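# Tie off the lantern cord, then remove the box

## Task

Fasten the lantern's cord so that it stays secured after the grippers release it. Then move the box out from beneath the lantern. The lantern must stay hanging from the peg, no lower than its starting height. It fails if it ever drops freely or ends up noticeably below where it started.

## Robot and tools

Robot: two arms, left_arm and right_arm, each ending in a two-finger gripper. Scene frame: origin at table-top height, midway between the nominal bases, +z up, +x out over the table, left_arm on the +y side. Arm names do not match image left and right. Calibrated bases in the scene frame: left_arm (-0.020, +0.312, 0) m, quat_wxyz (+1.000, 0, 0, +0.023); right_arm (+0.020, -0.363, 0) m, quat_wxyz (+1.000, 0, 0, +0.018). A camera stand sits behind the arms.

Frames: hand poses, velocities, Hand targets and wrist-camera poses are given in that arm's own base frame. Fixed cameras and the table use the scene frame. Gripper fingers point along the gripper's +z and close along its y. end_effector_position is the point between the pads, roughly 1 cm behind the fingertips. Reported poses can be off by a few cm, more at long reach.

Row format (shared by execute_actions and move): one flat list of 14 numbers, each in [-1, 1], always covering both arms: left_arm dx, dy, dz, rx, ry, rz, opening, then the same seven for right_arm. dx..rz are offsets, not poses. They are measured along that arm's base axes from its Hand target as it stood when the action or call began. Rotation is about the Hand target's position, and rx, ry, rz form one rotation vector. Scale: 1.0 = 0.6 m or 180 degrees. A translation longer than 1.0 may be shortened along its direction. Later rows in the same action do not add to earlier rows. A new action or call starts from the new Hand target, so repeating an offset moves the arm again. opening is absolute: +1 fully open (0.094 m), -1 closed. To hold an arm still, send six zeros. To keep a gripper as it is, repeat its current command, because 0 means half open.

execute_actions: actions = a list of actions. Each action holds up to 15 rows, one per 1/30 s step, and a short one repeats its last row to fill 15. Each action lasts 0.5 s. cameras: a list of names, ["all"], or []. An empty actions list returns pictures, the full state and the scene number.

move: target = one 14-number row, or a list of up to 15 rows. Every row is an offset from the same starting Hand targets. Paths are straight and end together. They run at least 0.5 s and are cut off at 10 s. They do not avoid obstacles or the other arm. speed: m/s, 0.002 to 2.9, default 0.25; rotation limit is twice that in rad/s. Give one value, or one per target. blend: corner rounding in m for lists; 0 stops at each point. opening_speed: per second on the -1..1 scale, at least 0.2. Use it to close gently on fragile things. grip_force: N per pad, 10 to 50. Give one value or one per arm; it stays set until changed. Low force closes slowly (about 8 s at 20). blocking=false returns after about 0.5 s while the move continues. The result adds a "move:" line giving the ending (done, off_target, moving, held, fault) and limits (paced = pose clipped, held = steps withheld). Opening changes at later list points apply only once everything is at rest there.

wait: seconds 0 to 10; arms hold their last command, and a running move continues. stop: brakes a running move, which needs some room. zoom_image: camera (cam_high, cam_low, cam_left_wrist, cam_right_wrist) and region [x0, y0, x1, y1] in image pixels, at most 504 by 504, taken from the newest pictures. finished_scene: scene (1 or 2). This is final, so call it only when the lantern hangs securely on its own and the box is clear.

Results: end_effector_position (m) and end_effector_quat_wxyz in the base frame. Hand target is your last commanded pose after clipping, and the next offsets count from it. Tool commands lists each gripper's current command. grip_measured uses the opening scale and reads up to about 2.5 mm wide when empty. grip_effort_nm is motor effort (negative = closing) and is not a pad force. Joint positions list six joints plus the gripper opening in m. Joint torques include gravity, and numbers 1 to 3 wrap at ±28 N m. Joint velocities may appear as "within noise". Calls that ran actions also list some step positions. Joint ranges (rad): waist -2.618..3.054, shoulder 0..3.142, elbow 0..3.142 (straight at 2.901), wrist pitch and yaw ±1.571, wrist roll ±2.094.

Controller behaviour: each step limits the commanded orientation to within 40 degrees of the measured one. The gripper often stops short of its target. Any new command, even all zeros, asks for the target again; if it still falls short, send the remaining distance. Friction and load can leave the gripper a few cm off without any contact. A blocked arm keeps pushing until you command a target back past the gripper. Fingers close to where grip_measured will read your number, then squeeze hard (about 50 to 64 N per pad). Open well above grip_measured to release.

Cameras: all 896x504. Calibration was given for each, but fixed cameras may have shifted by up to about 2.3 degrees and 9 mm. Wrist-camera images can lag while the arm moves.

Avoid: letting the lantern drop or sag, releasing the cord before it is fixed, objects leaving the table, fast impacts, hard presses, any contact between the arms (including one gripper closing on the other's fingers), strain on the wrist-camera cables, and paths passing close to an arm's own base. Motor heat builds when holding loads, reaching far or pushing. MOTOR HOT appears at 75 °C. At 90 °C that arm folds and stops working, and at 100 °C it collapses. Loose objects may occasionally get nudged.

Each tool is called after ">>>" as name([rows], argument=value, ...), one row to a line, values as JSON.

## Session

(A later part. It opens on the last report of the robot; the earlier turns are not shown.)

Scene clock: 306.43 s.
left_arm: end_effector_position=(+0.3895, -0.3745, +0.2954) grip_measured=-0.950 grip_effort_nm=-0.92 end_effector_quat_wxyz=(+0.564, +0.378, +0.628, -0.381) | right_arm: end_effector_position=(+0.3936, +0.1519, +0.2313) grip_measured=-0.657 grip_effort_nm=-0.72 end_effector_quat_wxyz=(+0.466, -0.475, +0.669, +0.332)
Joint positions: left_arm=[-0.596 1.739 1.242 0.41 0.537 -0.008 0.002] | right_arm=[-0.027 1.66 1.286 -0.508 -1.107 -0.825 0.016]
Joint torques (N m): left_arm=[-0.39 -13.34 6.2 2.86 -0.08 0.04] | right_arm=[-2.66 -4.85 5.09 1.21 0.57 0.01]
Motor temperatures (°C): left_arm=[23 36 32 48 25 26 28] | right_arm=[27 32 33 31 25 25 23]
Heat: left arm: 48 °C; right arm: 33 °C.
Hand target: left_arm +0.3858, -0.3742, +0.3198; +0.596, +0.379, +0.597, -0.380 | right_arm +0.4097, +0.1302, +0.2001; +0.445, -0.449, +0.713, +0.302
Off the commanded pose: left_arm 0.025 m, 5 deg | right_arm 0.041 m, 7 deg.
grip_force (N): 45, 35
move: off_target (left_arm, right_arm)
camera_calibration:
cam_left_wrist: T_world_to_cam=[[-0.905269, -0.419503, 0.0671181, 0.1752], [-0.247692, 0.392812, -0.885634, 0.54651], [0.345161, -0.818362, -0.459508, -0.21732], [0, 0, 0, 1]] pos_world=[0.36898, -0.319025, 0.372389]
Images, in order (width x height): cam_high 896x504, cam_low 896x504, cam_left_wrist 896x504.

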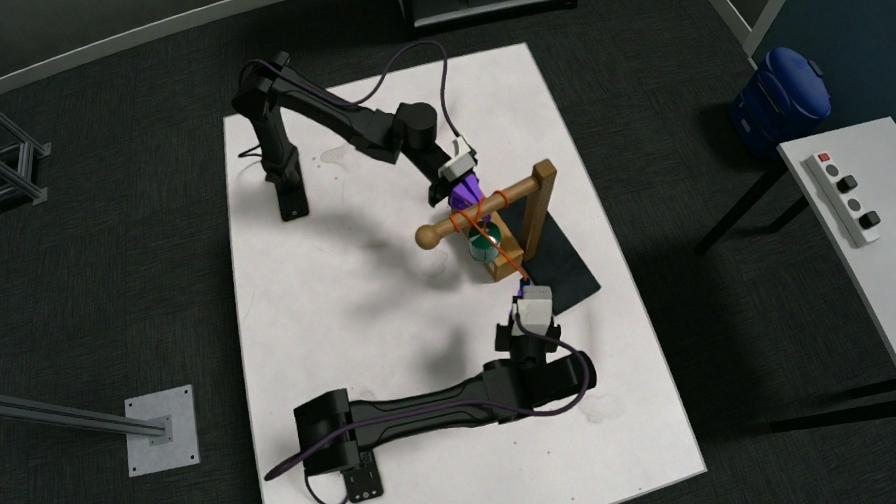

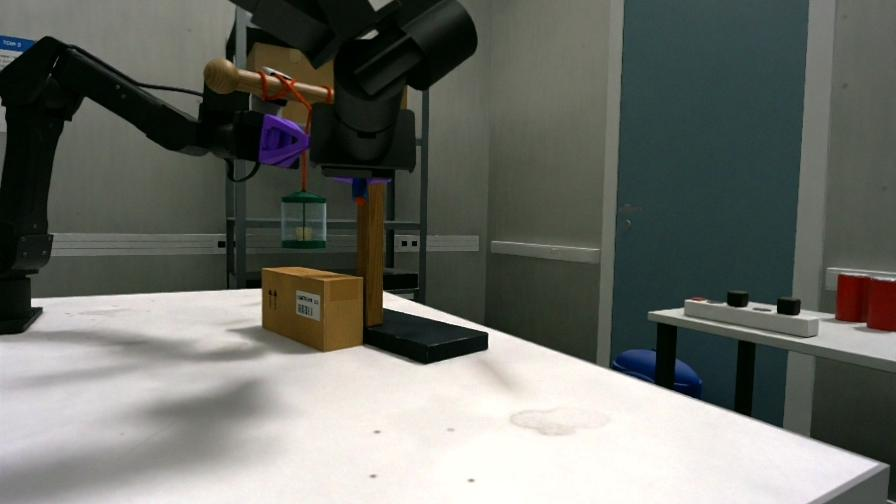

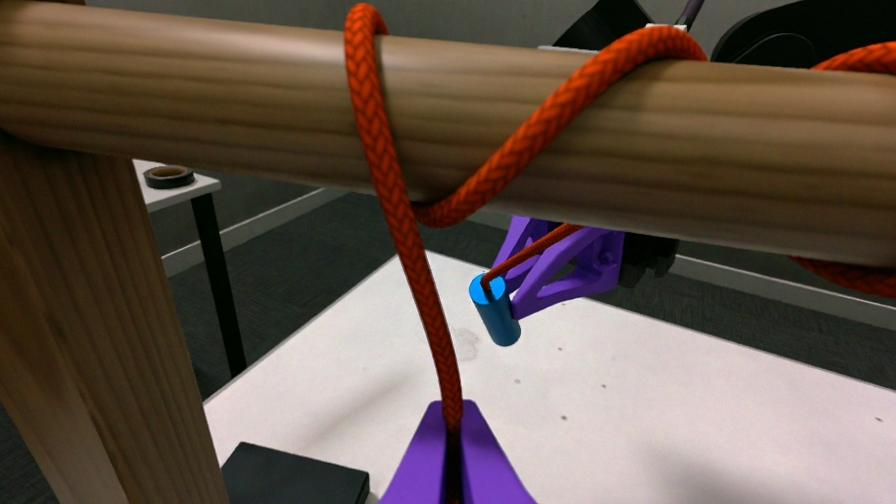

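>>> move(target=[0,0,-0.06,0,0,0,-1,0,0,0,0,0,0,-0.9], speed=0.02, cameras=["cam_left_wrist"])

>>> move(target=[0,0,-0.02,0,0,0,-1,0,0,0,0,0,0,-0.9], speed=0.02, cameras=["cam_left_wrist","cam_low"])

Scene clock: 309.90 s.
left_arm: end_effector_position=(+0.3851, -0.3712, +0.2885) grip_measured=-0.950 grip_effort_nm=-0.92 end_effector_quat_wxyz=(+0.591, +0.377, +0.602, -0.381) | right_arm: end_effector_position=(+0.3936, +0.1519, +0.2313) grip_measured=-0.657 grip_effort_nm=-0.73 end_effector_quat_wxyz=(+0.466, -0.475, +0.669, +0.332)
Joint positions: left_arm=[-0.596 1.742 1.147 0.583 0.536 -0.008 0.002] | right_arm=[-0.027 1.66 1.286 -0.508 -1.107 -0.825 0.016]
Joint torques (N m): left_arm=[-0.4 -9.29 5.78 2.49 -0.08 0.04] | right_arm=[-2.67 -4.85 5.15 1.22 0.57 -0.01]
Heat: left arm: 48 °C; right arm: 33 °C.
Hand target: left_arm +0.3858, -0.3742, +0.2838; +0.596, +0.379, +0.597, -0.380 | right_arm +0.4097, +0.1302, +0.2001; +0.445, -0.449, +0.713, +0.302
Off the commanded pose: left_arm 0.006 m, 1 deg | right_arm 0.041 m, 7 deg.
grip_force (N): 45, 35
move: off_target (right_arm)
camera_calibration:
cam_left_wrist: T_world_to_cam=[[-0.907612, -0.418851, 0.0283524, 0.185359], [-0.192198, 0.354532, -0.915078, 0.510949], [0.37323, -0.835985, -0.40228, -0.250164], [0, 0, 0, 1]] pos_world=[0.359806, -0.312643, 0.361667]
Images, in order (width x height): cam_left_wrist 896x504.

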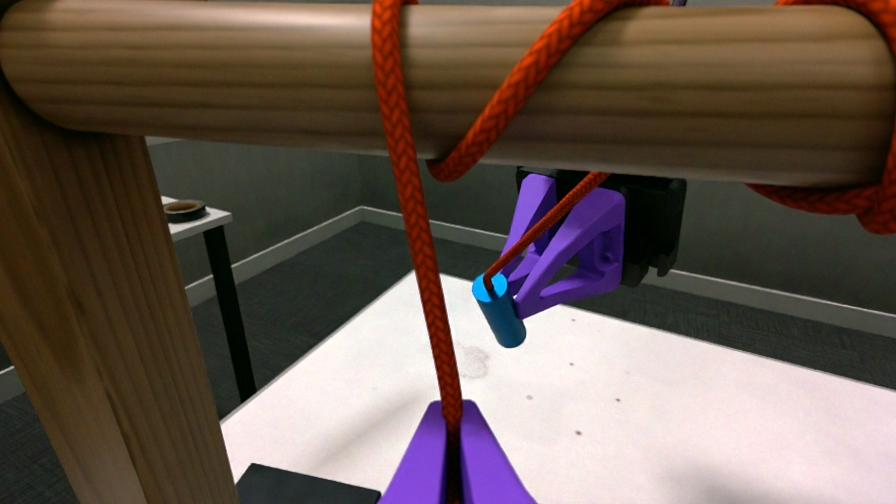

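Scene clock: 310.93 s.
left_arm: end_effector_position=(+0.3850, -0.3711, +0.2858) grip_measured=-0.950 grip_effort_nm=-0.92 end_effector_quat_wxyz=(+0.602, +0.376, +0.591, -0.382) | right_arm: end_effector_position=(+0.3936, +0.1519, +0.2313) grip_measured=-0.657 grip_effort_nm=-0.72 end_effector_quat_wxyz=(+0.466, -0.475, +0.669, +0.332)
Joint positions: left_arm=[-0.596 1.756 1.122 0.654 0.535 -0.008 0.002] | right_arm=[-0.027 1.66 1.286 -0.508 -1.107 -0.825 0.016]
Joint torques (N m): left_arm=[-0.42 -8.88 5.34 2.25 -0.08 0.06] | right_arm=[-2.69 -4.85 5.12 1.21 0.57 -0.01]
Heat: left arm: 48 °C; right arm: 33 °C.
Hand target: left_arm +0.3857, -0.3742, +0.2717; +0.596, +0.379, +0.597, -0.380 | right_arm +0.4097, +0.1302, +0.2001; +0.445, -0.449, +0.713, +0.302
Off the commanded pose: left_arm 0.014 m, 1 deg | right_arm 0.041 m, 7 deg.
grip_force (N): 45, 35
move: off_target (left_arm, right_arm)
camera_calibration:
cam_left_wrist: T_world_to_cam=[[-0.907997, -0.4188, 0.0122021, 0.190276], [-0.168494, 0.338337, -0.925817, 0.49637], [0.383604, -0.842695, -0.377774, -0.264625], [0, 0, 0, 1]] pos_world=[0.357917, -0.311251, 0.357258]
Images, in order (width x height): cam_low 896x504, cam_left_wrist 896x504.

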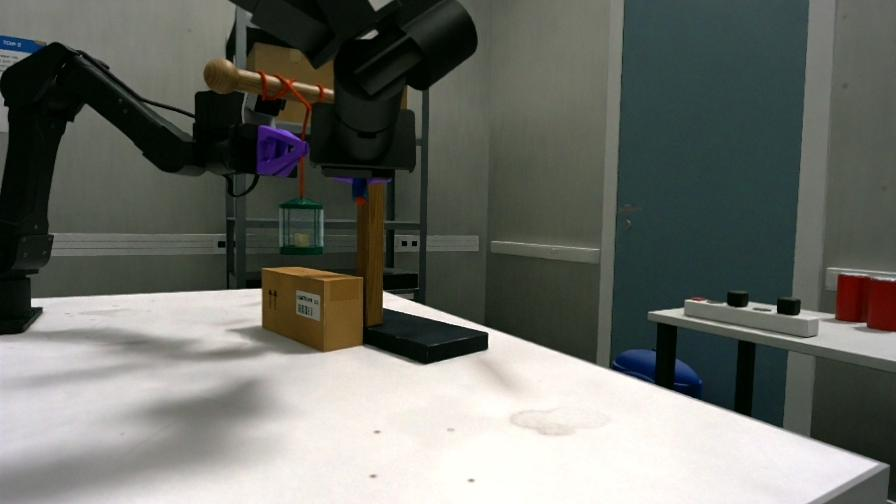

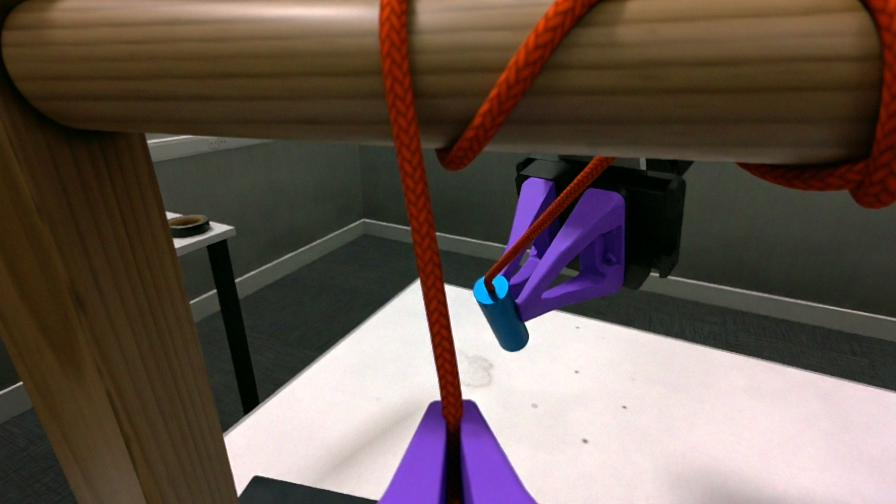

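>>> move(target=[0,0,-0.025,0,0,0,-1,0,0,0,0,0,0,-0.9], speed=0.02)

>>> move(target=[0,0,-0.005,0,0,0,-0.6,0,0,0,0,0,0,-0.9], speed=0.02, opening_speed=0.3, cameras=["cam_left_wrist","cam_low"])

Scene clock: 313.53 s.
left_arm: end_effector_position=(+0.3846, -0.3707, +0.2828) grip_measured=-0.950 grip_effort_nm=-0.92 end_effector_quat_wxyz=(+0.616, +0.376, +0.577, -0.382) | right_arm: end_effector_position=(+0.3937, +0.1519, +0.2314) grip_measured=-0.657 grip_effort_nm=-0.72 end_effector_quat_wxyz=(+0.466, -0.475, +0.669, +0.332)
Joint positions: left_arm=[-0.596 1.774 1.092 0.742 0.535 -0.008 0.002] | right_arm=[-0.027 1.66 1.286 -0.508 -1.107 -0.825 0.016]
Joint torques (N m): left_arm=[-0.42 -8.39 4.82 1.93 -0.07 0.04] | right_arm=[-2.69 -4.86 5.11 1.22 0.57 0]
Heat: left arm: 48 °C; right arm: 33 °C.
Hand target: left_arm +0.3857, -0.3742, +0.2567; +0.596, +0.379, +0.597, -0.380 | right_arm +0.4097, +0.1302, +0.2002; +0.445, -0.449, +0.713, +0.302
Off the commanded pose: left_arm 0.026 m, 3 deg | right_arm 0.041 m, 7 deg.
grip_force (N): 45, 35
move: off_target (left_arm, right_arm)

Scene clock: 315.07 s.
left_arm: end_effector_position=(+0.3851, -0.3710, +0.2748) grip_measured=-0.601 grip_effort_nm=0.09 end_effector_quat_wxyz=(+0.612, +0.376, +0.581, -0.382) | right_arm: end_effector_position=(+0.3937, +0.1519, +0.2314) grip_measured=-0.657 grip_effort_nm=-0.73 end_effector_quat_wxyz=(+0.466, -0.475, +0.669, +0.332)
Joint positions: left_arm=[-0.596 1.784 1.081 0.751 0.535 -0.008 0.019] | right_arm=[-0.027 1.66 1.286 -0.508 -1.107 -0.825 0.016]
Joint torques (N m): left_arm=[-0.4 -8.81 5.14 1.98 -0.09 0.05] | right_arm=[-2.69 -4.85 5.14 1.21 0.57 0]
Heat: left arm: 47 °C; right arm: 33 °C.
Hand target: left_arm +0.3858, -0.3742, +0.2537; +0.596, +0.379, +0.597, -0.380 | right_arm +0.4097, +0.1302, +0.2002; +0.445, -0.449, +0.713, +0.302
Off the commanded pose: left_arm 0.021 m, 3 deg | right_arm 0.041 m, 7 deg.
grip_force (N): 45, 35
move: off_target (left_arm, right_arm)
camera_calibration:
cam_left_wrist: T_world_to_cam=[[-0.907775, -0.419451, -0.00237816, 0.19423], [-0.146984, 0.323403, -0.934776, 0.474819], [0.392862, -0.848217, -0.355229, -0.280553], [0, 0, 0, 1]] pos_world=[0.356327, -0.310058, 0.344651]
Images, in order (width x height): cam_low 896x504, cam_left_wrist 896x504.

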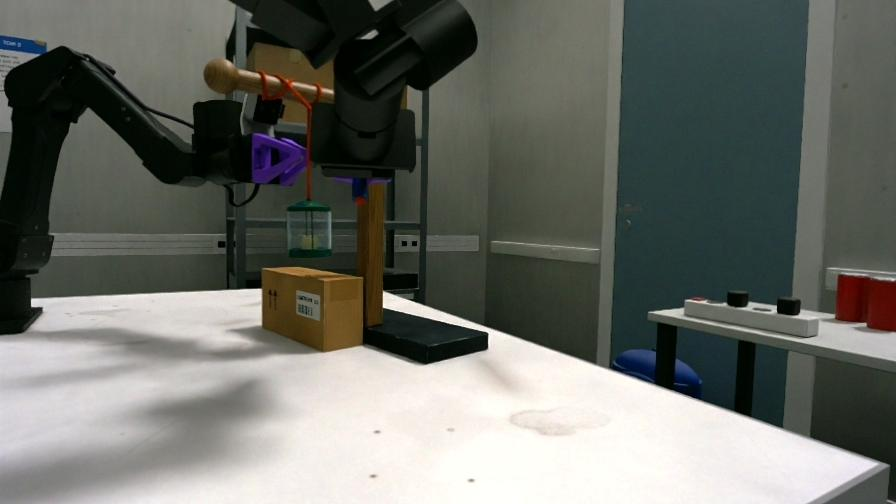

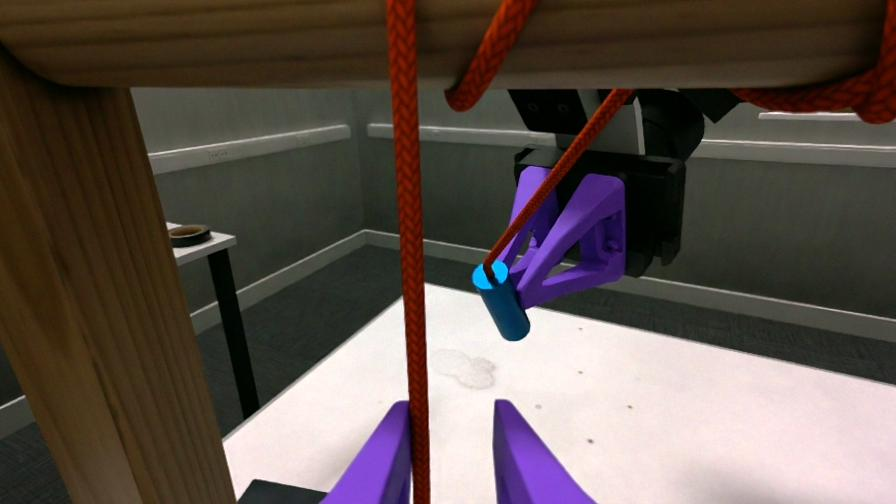

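>>> move([
  [0.018,0,0.02,0,0,0,-0.1,0,0,0,0,0,0,-0.9],
  [-0.06,0.18,0.02,0,0,0,-0.1,0,0,0,0,0,0,-0.9],
  [-0.2,0.46,0.01,0,0,0,-0.1,0,0,0,0,0,0,-0.9],
], speed=[0.04,0.08,0.2], blend=[0,0.03,0], cameras=["cam_left_wrist","cam_low","cam_high"])

Scene clock: 320.97 s.
left_arm: end_effector_position=(+0.2701, -0.0983, +0.2623) grip_measured=-0.101 grip_effort_nm=0.09 end_effector_quat_wxyz=(+0.599, +0.381, +0.594, -0.378) | right_arm: end_effector_position=(+0.3937, +0.1519, +0.2314) grip_measured=-0.657 grip_effort_nm=-0.73 end_effector_quat_wxyz=(+0.466, -0.475, +0.669, +0.332)
Joint positions: left_arm=[0.319 1.098 0.475 0.656 1.452 -0.026 0.042] | right_arm=[-0.027 1.66 1.286 -0.508 -1.107 -0.825 0.016]
Joint torques (N m): left_arm=[0.43 -4.93 4.85 1.33 0.03 0.04] | right_arm=[-2.66 -4.85 5.09 1.21 0.56 -0.01]
Heat: left arm: 46 °C; right arm: 33 °C.
Hand target: left_arm +0.2657, -0.0982, +0.2596; +0.596, +0.379, +0.597, -0.380 | right_arm +0.4097, +0.1302, +0.2002; +0.445, -0.449, +0.713, +0.302
Off the commanded pose: left_arm 0.005 m, 0 deg | right_arm 0.041 m, 7 deg.
grip_force (N): 45, 35
move: off_target (right_arm)
camera_calibration:
cam_left_wrist: T_world_to_cam=[[-0.908436, -0.417944, 0.00817264, 0.201677], [-0.169784, 0.351034, -0.920841, 0.36326], [0.381991, -0.837913, -0.389853, 0.0046338], [0, 0, 0, 1]] pos_world=[0.243116, -0.0393445, 0.334663]
Images, in order (width x height): cam_high 896x504, cam_low 896x504, cam_left_wrist 896x504.

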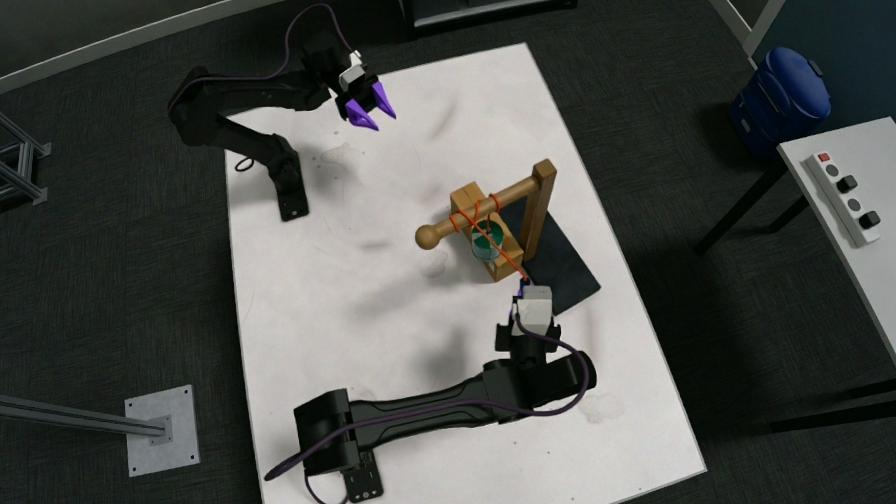

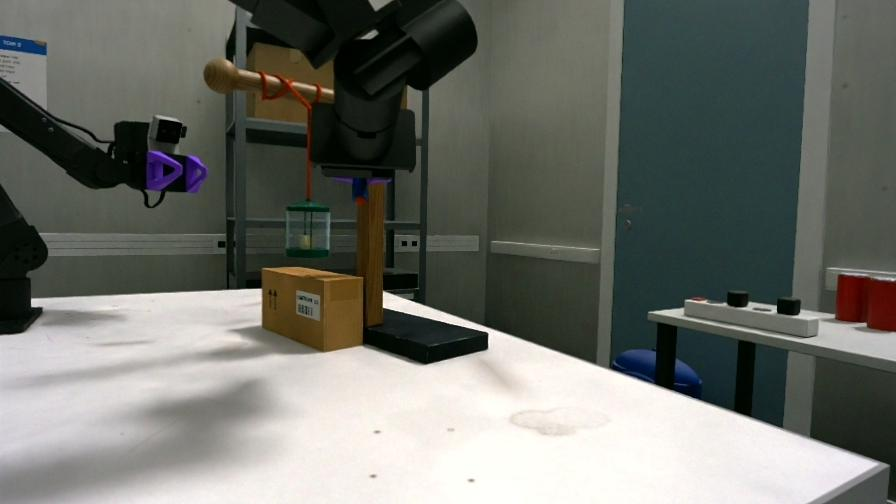

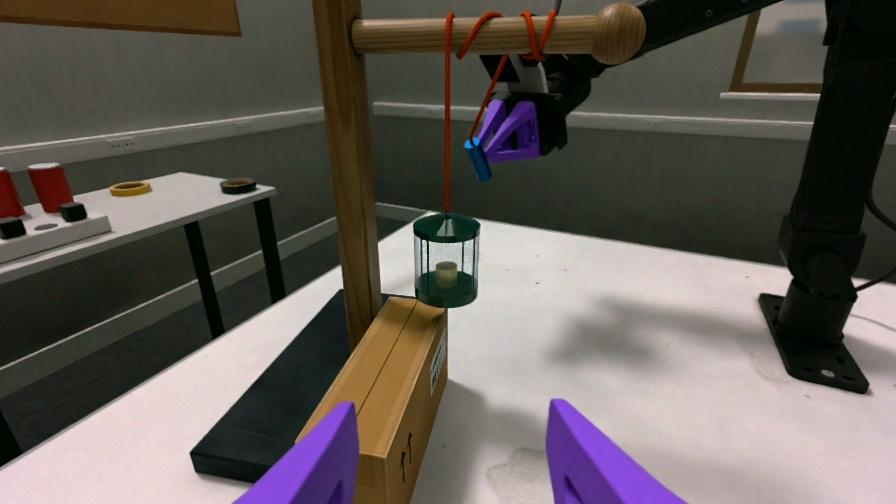

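>>> move(target=[0,0,0,0,0,0,-0.1,-0.045,0.1,0,0,0,0,-0.9], speed=0.03, cameras=["cam_left_wrist","cam_high"])

>>> wait(seconds=2, cameras=["cam_left_wrist"])

Scene clock: 324.73 s.
left_arm: end_effector_position=(+0.2701, -0.0983, +0.2616) grip_measured=-0.101 grip_effort_nm=0.10 end_effector_quat_wxyz=(+0.598, +0.379, +0.596, -0.380) | right_arm: end_effector_position=(+0.3831, +0.1956, +0.2075) grip_measured=-0.657 grip_effort_nm=-0.73 end_effector_quat_wxyz=(+0.452, -0.460, +0.695, +0.317)
Joint positions: left_arm=[0.319 1.098 0.475 0.648 1.452 -0.023 0.042] | right_arm=[0.123 1.597 1.123 -0.25 -0.943 -0.593 0.016]
Joint torques (N m): left_arm=[0.49 -5.07 4.98 1.29 0.01 0.07] | right_arm=[-0.06 -8.05 5.14 1.33 0.22 0.1]
Heat: left arm: 45 °C; right arm: 33 °C.
Hand target: left_arm +0.2658, -0.0982, +0.2596; +0.596, +0.379, +0.597, -0.380 | right_arm +0.3827, +0.1901, +0.2002; +0.445, -0.449, +0.713, +0.302
Off the commanded pose: left_arm 0.005 m, 0 deg | right_arm 0.009 m, 3 deg.
grip_force (N): 45, 35
move: off_target (right_arm)
camera_calibration:
cam_left_wrist: T_world_to_cam=[[-0.908361, -0.417969, 0.0135139, 0.200282], [-0.174643, 0.349787, -0.920407, 0.363637], [0.379974, -0.838422, -0.390728, 0.00505581], [0, 0, 0, 1]] pos_world=[0.243514, -0.0392451, 0.333963]
Images, in order (width x height): cam_high 896x504, cam_left_wrist 896x504.

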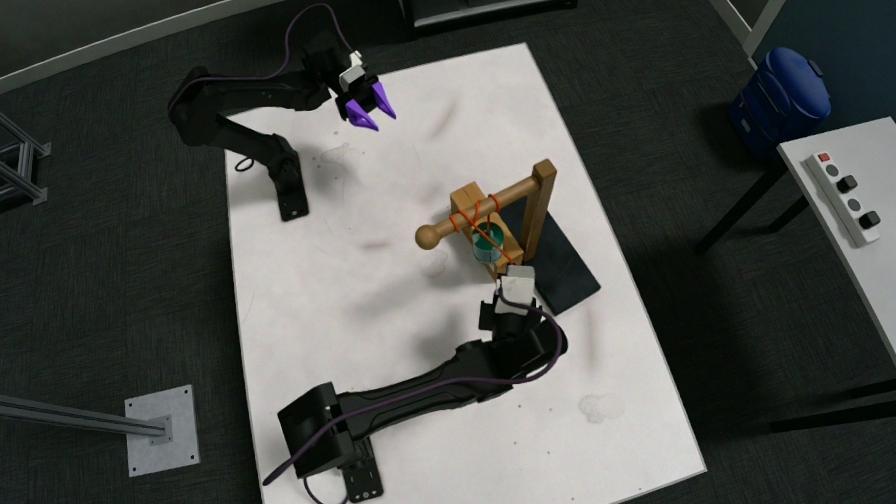

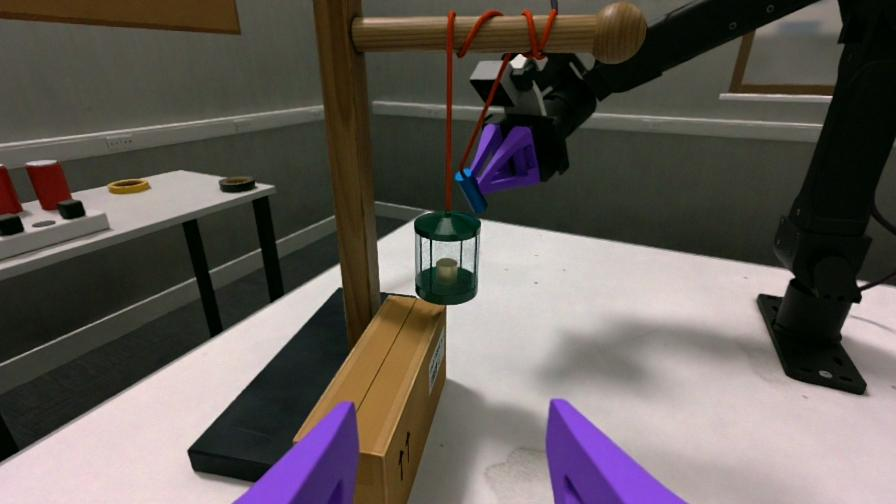

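Scene clock: 326.73 s.
left_arm: end_effector_position=(+0.2701, -0.0983, +0.2616) grip_measured=-0.101 grip_effort_nm=0.09 end_effector_quat_wxyz=(+0.598, +0.379, +0.596, -0.380) | right_arm: end_effector_position=(+0.3831, +0.1956, +0.2075) grip_measured=-0.657 grip_effort_nm=-0.73 end_effector_quat_wxyz=(+0.453, -0.460, +0.695, +0.317)
Joint positions: left_arm=[0.319 1.098 0.475 0.648 1.452 -0.023 0.042] | right_arm=[0.123 1.597 1.123 -0.25 -0.943 -0.593 0.016]
Joint torques (N m): left_arm=[0.49 -5.01 4.97 1.28 0.01 0.09] | right_arm=[-0.03 -8.05 5.11 1.32 0.21 0.1]
Heat: left arm: 44 °C; right arm: 33 °C.
Hand target: left_arm +0.2658, -0.0982, +0.2596; +0.596, +0.379, +0.597, -0.380 | right_arm +0.3827, +0.1901, +0.2002; +0.445, -0.449, +0.713, +0.302
Tool commands: left_gripper/opening=-0.1 right_gripper/opening=-0.9
Off the commanded pose: left_arm 0.005 m, 0 deg | right_arm 0.009 m, 3 deg.
grip_force (N): 45, 35
wait: 2.00 s; at rest by 0.17 s
camera_calibration:
cam_left_wrist: T_world_to_cam=[[-0.908361, -0.417969, 0.0135139, 0.200282], [-0.174643, 0.349787, -0.920407, 0.363637], [0.379974, -0.838422, -0.390728, 0.00505581], [0, 0, 0, 1]] pos_world=[0.243514, -0.0392451, 0.333963]
Images, in order (width x height): cam_left_wrist 896x504.

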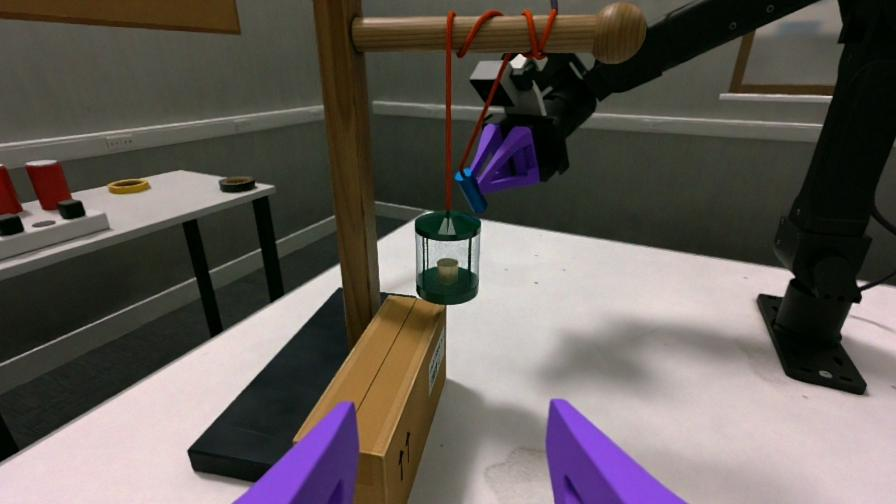

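>>> move(target=[0,0,0,0,0,0,-0.1,-0.05,0.03,0.03,0,0,0,-0.9], speed=0.03, cameras=["cam_left_wrist"])

>>> wait(seconds=2, cameras=["cam_left_wrist"])

Scene clock: 329.20 s.
left_arm: end_effector_position=(+0.2701, -0.0983, +0.2616) grip_measured=-0.101 grip_effort_nm=0.09 end_effector_quat_wxyz=(+0.598, +0.379, +0.596, -0.380) | right_arm: end_effector_position=(+0.3596, +0.2073, +0.2133) grip_measured=-0.657 grip_effort_nm=-0.73 end_effector_quat_wxyz=(+0.443, -0.448, +0.715, +0.302)
Joint positions: left_arm=[0.319 1.098 0.475 0.648 1.452 -0.023 0.042] | right_arm=[0.191 1.486 1.059 -0.263 -0.84 -0.514 0.016]
Joint torques (N m): left_arm=[0.47 -5.04 4.98 1.3 0 0.08] | right_arm=[0.49 -8.18 5.83 1.41 -0.27 0.07]
Heat: left arm: 44 °C; right arm: 33 °C.
Hand target: left_arm +0.2658, -0.0982, +0.2596; +0.596, +0.379, +0.597, -0.380 | right_arm +0.3528, +0.2081, +0.2182; +0.445, -0.449, +0.713, +0.302
Off the commanded pose: left_arm 0.005 m, 0 deg | right_arm 0.008 m, 0 deg.
grip_force (N): 45, 35
move: done
camera_calibration:
cam_left_wrist: T_world_to_cam=[[-0.908361, -0.417969, 0.0135139, 0.200282], [-0.174643, 0.349787, -0.920407, 0.363637], [0.379974, -0.838422, -0.390728, 0.00505581], [0, 0, 0, 1]] pos_world=[0.243514, -0.0392451, 0.333963]
Images, in order (width x height): cam_left_wrist 896x504.

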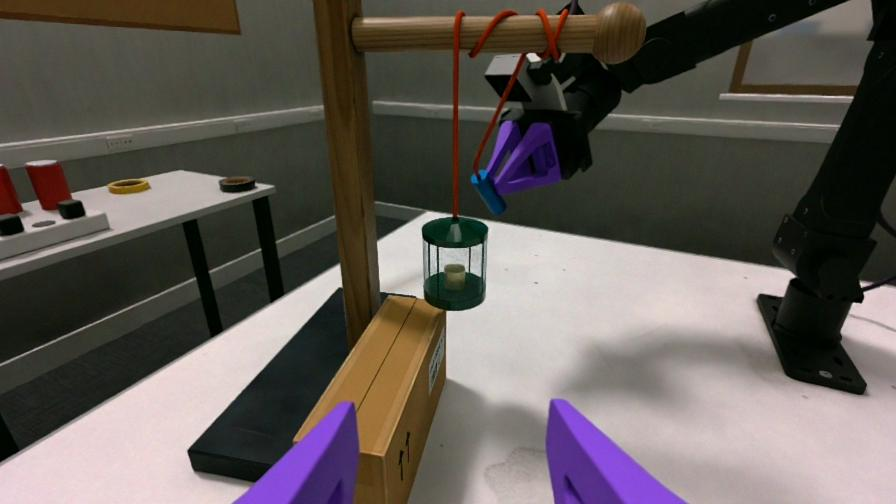

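Scene clock: 331.20 s.
left_arm: end_effector_position=(+0.2701, -0.0983, +0.2616) grip_measured=-0.101 grip_effort_nm=0.10 end_effector_quat_wxyz=(+0.598, +0.379, +0.596, -0.380) | right_arm: end_effector_position=(+0.3596, +0.2073, +0.2133) grip_measured=-0.657 grip_effort_nm=-0.72 end_effector_quat_wxyz=(+0.443, -0.448, +0.715, +0.302)
Joint positions: left_arm=[0.319 1.098 0.475 0.648 1.452 -0.023 0.042] | right_arm=[0.191 1.486 1.059 -0.263 -0.84 -0.513 0.016]
Joint torques (N m): left_arm=[0.47 -5 4.96 1.29 0.02 0.09] | right_arm=[0.46 -8.18 5.79 1.41 -0.27 0.04]
Motor temperatures (°C): left_arm=[23 33 32 43 25 26 28] | right_arm=[27 32 32 31 25 25 23]
Heat: left arm: 43 °C; right arm: 32 °C.
Hand target: left_arm +0.2658, -0.0982, +0.2596; +0.596, +0.379, +0.597, -0.380 | right_arm +0.3528, +0.2081, +0.2182; +0.445, -0.449, +0.713, +0.302
Tool commands: left_gripper/opening=-0.1 right_gripper/opening=-0.9
Off the commanded pose: left_arm 0.005 m, 0 deg | right_arm 0.008 m, 0 deg.
grip_force (N): 45, 35
wait: 2.00 s; at rest by 0.17 s
camera_calibration:
cam_left_wrist: T_world_to_cam=[[-0.908361, -0.417969, 0.0135139, 0.200282], [-0.174643, 0.349787, -0.920407, 0.363637], [0.379974, -0.838422, -0.390728, 0.00505581], [0, 0, 0, 1]] pos_world=[0.243514, -0.0392451, 0.333963]
Images, in order (width x height): cam_left_wrist 896x504.

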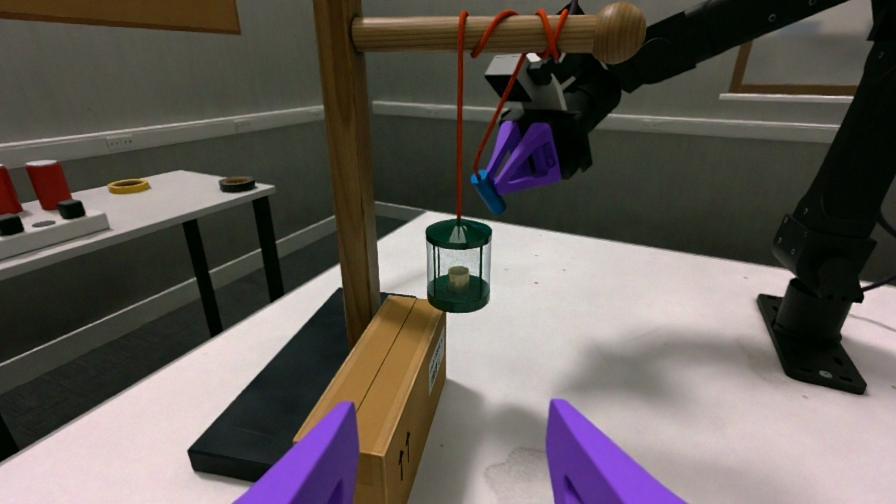

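>>> wait(seconds=2, cameras=["cam_left_wrist"])

>>> zoom_image(camera="cam_left_wrist", region=[330, 0, 680, 340])

Scene clock: 334.30 s.
left_arm: end_effector_position=(+0.2701, -0.0983, +0.2616) grip_measured=-0.101 grip_effort_nm=0.09 end_effector_quat_wxyz=(+0.598, +0.379, +0.596, -0.380) | right_arm: end_effector_position=(+0.3596, +0.2073, +0.2133) grip_measured=-0.657 grip_effort_nm=-0.73 end_effector_quat_wxyz=(+0.443, -0.448, +0.715, +0.302)
Joint positions: left_arm=[0.319 1.098 0.475 0.648 1.452 -0.023 0.042] | right_arm=[0.191 1.486 1.059 -0.263 -0.84 -0.513 0.016]
Joint torques (N m): left_arm=[0.5 -5.03 4.94 1.29 0 0.07] | right_arm=[0.47 -8.16 5.81 1.42 -0.27 0.06]
Heat: left arm: 43 °C; right arm: 33 °C.
Hand target: left_arm +0.2658, -0.0982, +0.2596; +0.596, +0.379, +0.597, -0.380 | right_arm +0.3528, +0.2081, +0.2182; +0.445, -0.449, +0.713, +0.302
Tool commands: left_gripper/opening=-0.1 right_gripper/opening=-0.9
Off the commanded pose: left_arm 0.005 m, 0 deg | right_arm 0.008 m, 0 deg.
grip_force (N): 45, 35
wait: 2.00 s; at rest from the start
camera_calibration:
cam_left_wrist: T_world_to_cam=[[-0.908361, -0.417969, 0.0135139, 0.200282], [-0.174643, 0.349787, -0.920407, 0.363637], [0.379974, -0.838422, -0.390728, 0.00505581], [0, 0, 0, 1]] pos_world=[0.243514, -0.0392451, 0.333963]
Images, in order (width x height): cam_left_wrist 896x504.

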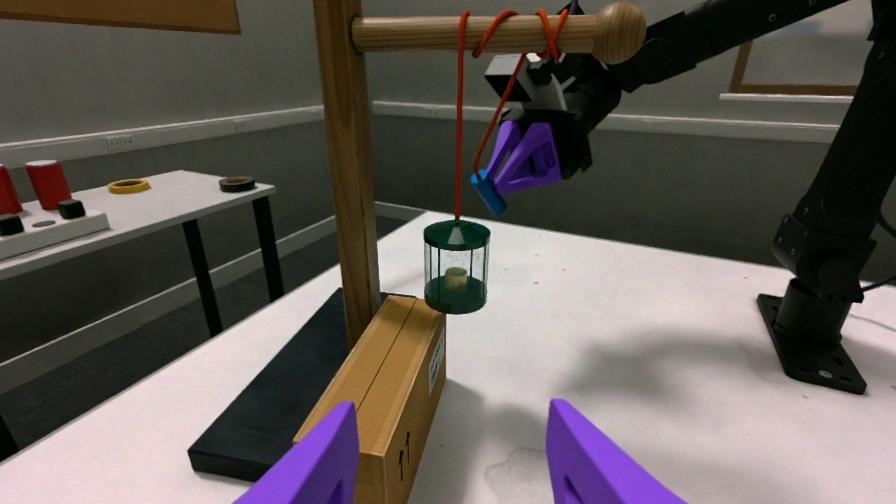

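Scaled by 1.440 from the camera's 896x504 image, which has a finer 1280x720 frame.

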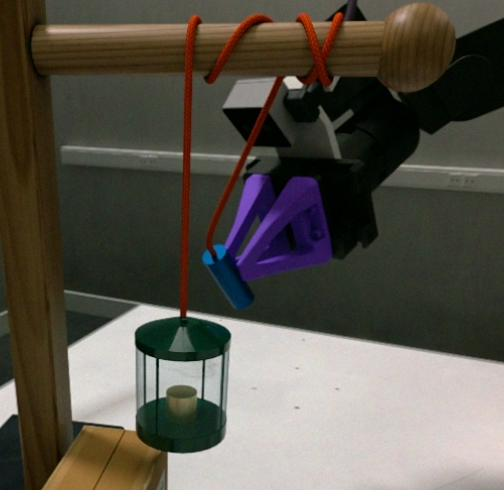

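>>> wait(seconds=3, cameras=["cam_left_wrist"])

>>> zoom_image(camera="cam_left_wrist", region=[330, 0, 680, 340])

Scene clock: 337.90 s.
left_arm: end_effector_position=(+0.2701, -0.0983, +0.2616) grip_measured=-0.101 grip_effort_nm=0.10 end_effector_quat_wxyz=(+0.598, +0.379, +0.596, -0.380) | right_arm: end_effector_position=(+0.3596, +0.2073, +0.2133) grip_measured=-0.657 grip_effort_nm=-0.73 end_effector_quat_wxyz=(+0.443, -0.448, +0.715, +0.302)
Joint positions: left_arm=[0.319 1.098 0.475 0.648 1.452 -0.023 0.042] | right_arm=[0.191 1.486 1.059 -0.263 -0.84 -0.513 0.016]
Joint torques (N m): left_arm=[0.46 -5.01 4.98 1.3 0.01 0.08] | right_arm=[0.51 -8.18 5.81 1.41 -0.27 0.06]
Heat: left arm: 42 °C; right arm: 33 °C.
Hand target: left_arm +0.2658, -0.0982, +0.2596; +0.596, +0.379, +0.597, -0.380 | right_arm +0.3528, +0.2081, +0.2182; +0.445, -0.449, +0.713, +0.302
Tool commands: left_gripper/opening=-0.1 right_gripper/opening=-0.9
Off the commanded pose: left_arm 0.005 m, 0 deg | right_arm 0.008 m, 0 deg.
grip_force (N): 45, 35
wait: 3.00 s; at rest from the start
camera_calibration:
cam_left_wrist: T_world_to_cam=[[-0.908361, -0.417969, 0.0135139, 0.200282], [-0.174643, 0.349787, -0.920407, 0.363637], [0.379974, -0.838422, -0.390728, 0.00505581], [0, 0, 0, 1]] pos_world=[0.243514, -0.0392451, 0.333963]
Images, in order (width x height): cam_left_wrist 896x504.

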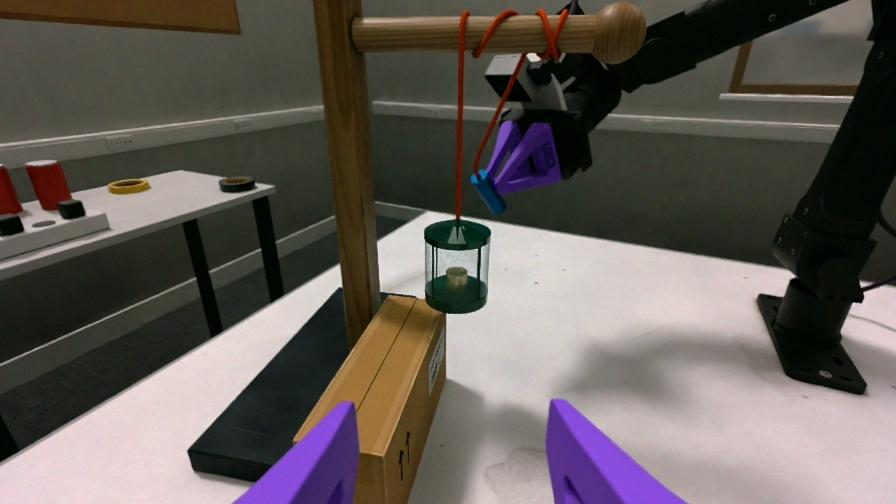

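Scaled by 1.440 from the camera's 896x504 image, which has a finer 1280x720 frame.

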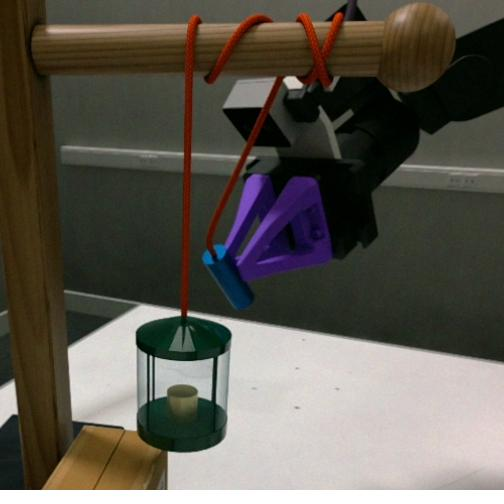

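>>> move(target=[0,0,0,0,0,0,-0.1,-0.03,0.045,-0.06,0,0,0,-0.9], speed=0.03, cameras=["cam_left_wrist","cam_low","cam_high"])

>>> zoom_image(camera="cam_left_wrist", region=[330, 0, 680, 340])

>>> zoom_image(camera="cam_low", region=[180, 40, 430, 360])

Scene clock: 342.00 s.
left_arm: end_effector_position=(+0.2701, -0.0983, +0.2616) grip_measured=-0.101 grip_effort_nm=0.09 end_effector_quat_wxyz=(+0.598, +0.379, +0.596, -0.380) | right_arm: end_effector_position=(+0.3395, +0.2391, +0.1961) grip_measured=-0.657 grip_effort_nm=-0.73 end_effector_quat_wxyz=(+0.464, -0.459, +0.692, +0.308)
Joint positions: left_arm=[0.319 1.098 0.475 0.648 1.452 -0.023 0.042] | right_arm=[0.298 1.451 0.895 -0.012 -0.788 -0.424 0.016]
Joint torques (N m): left_arm=[0.54 -5.01 4.97 1.29 0 0.08] | right_arm=[0.42 -6.23 4.96 1.28 0.13 0.1]
Heat: left arm: 42 °C; right arm: 33 °C.
Hand target: left_arm +0.2658, -0.0982, +0.2596; +0.596, +0.379, +0.597, -0.380 | right_arm +0.3346, +0.2352, +0.1821; +0.445, -0.449, +0.713, +0.302
Off the commanded pose: left_arm 0.005 m, 0 deg | right_arm 0.015 m, 3 deg.
grip_force (N): 45, 35
move: off_target (right_arm)
camera_calibration:
cam_left_wrist: T_world_to_cam=[[-0.908361, -0.417969, 0.0135139, 0.200282], [-0.174643, 0.349787, -0.920407, 0.363637], [0.379974, -0.838422, -0.390728, 0.00505581], [0, 0, 0, 1]] pos_world=[0.243514, -0.0392451, 0.333963]
Images, in order (width x height): cam_high 896x504, cam_low 896x504, cam_left_wrist 896x504.

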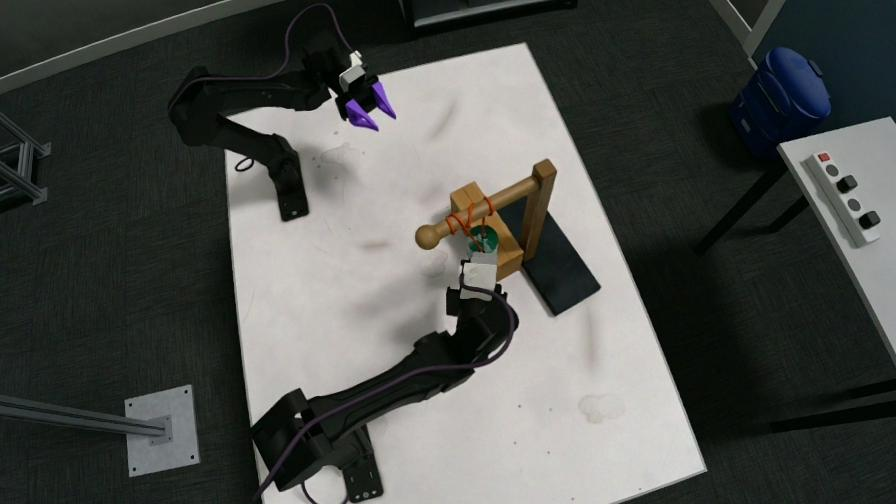

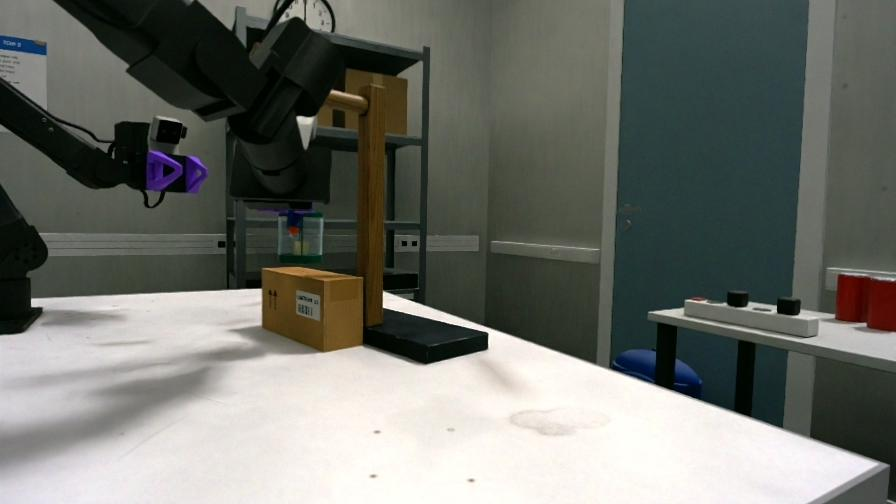

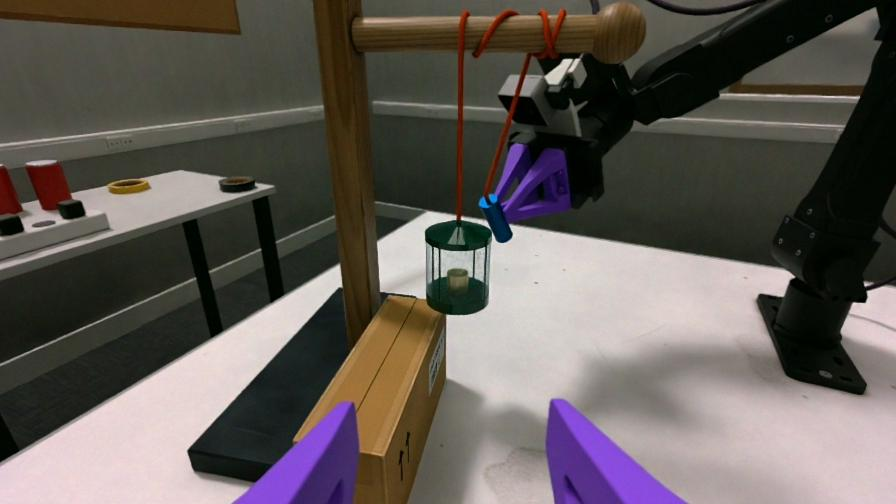

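Scaled by 1.440 from the camera's 896x504 image, which has a finer 1280x720 frame.

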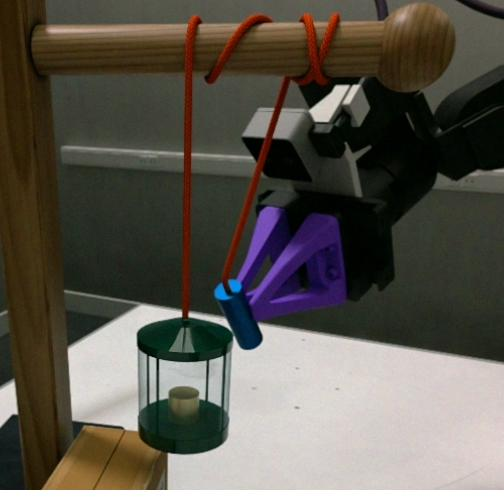

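Scaled by 1.575 from the camera's 896x504 image, which has a finer 1280x720 frame.

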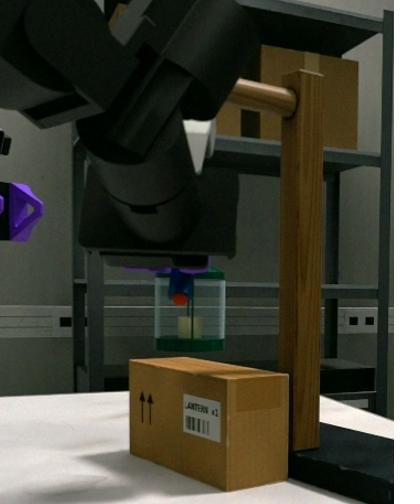

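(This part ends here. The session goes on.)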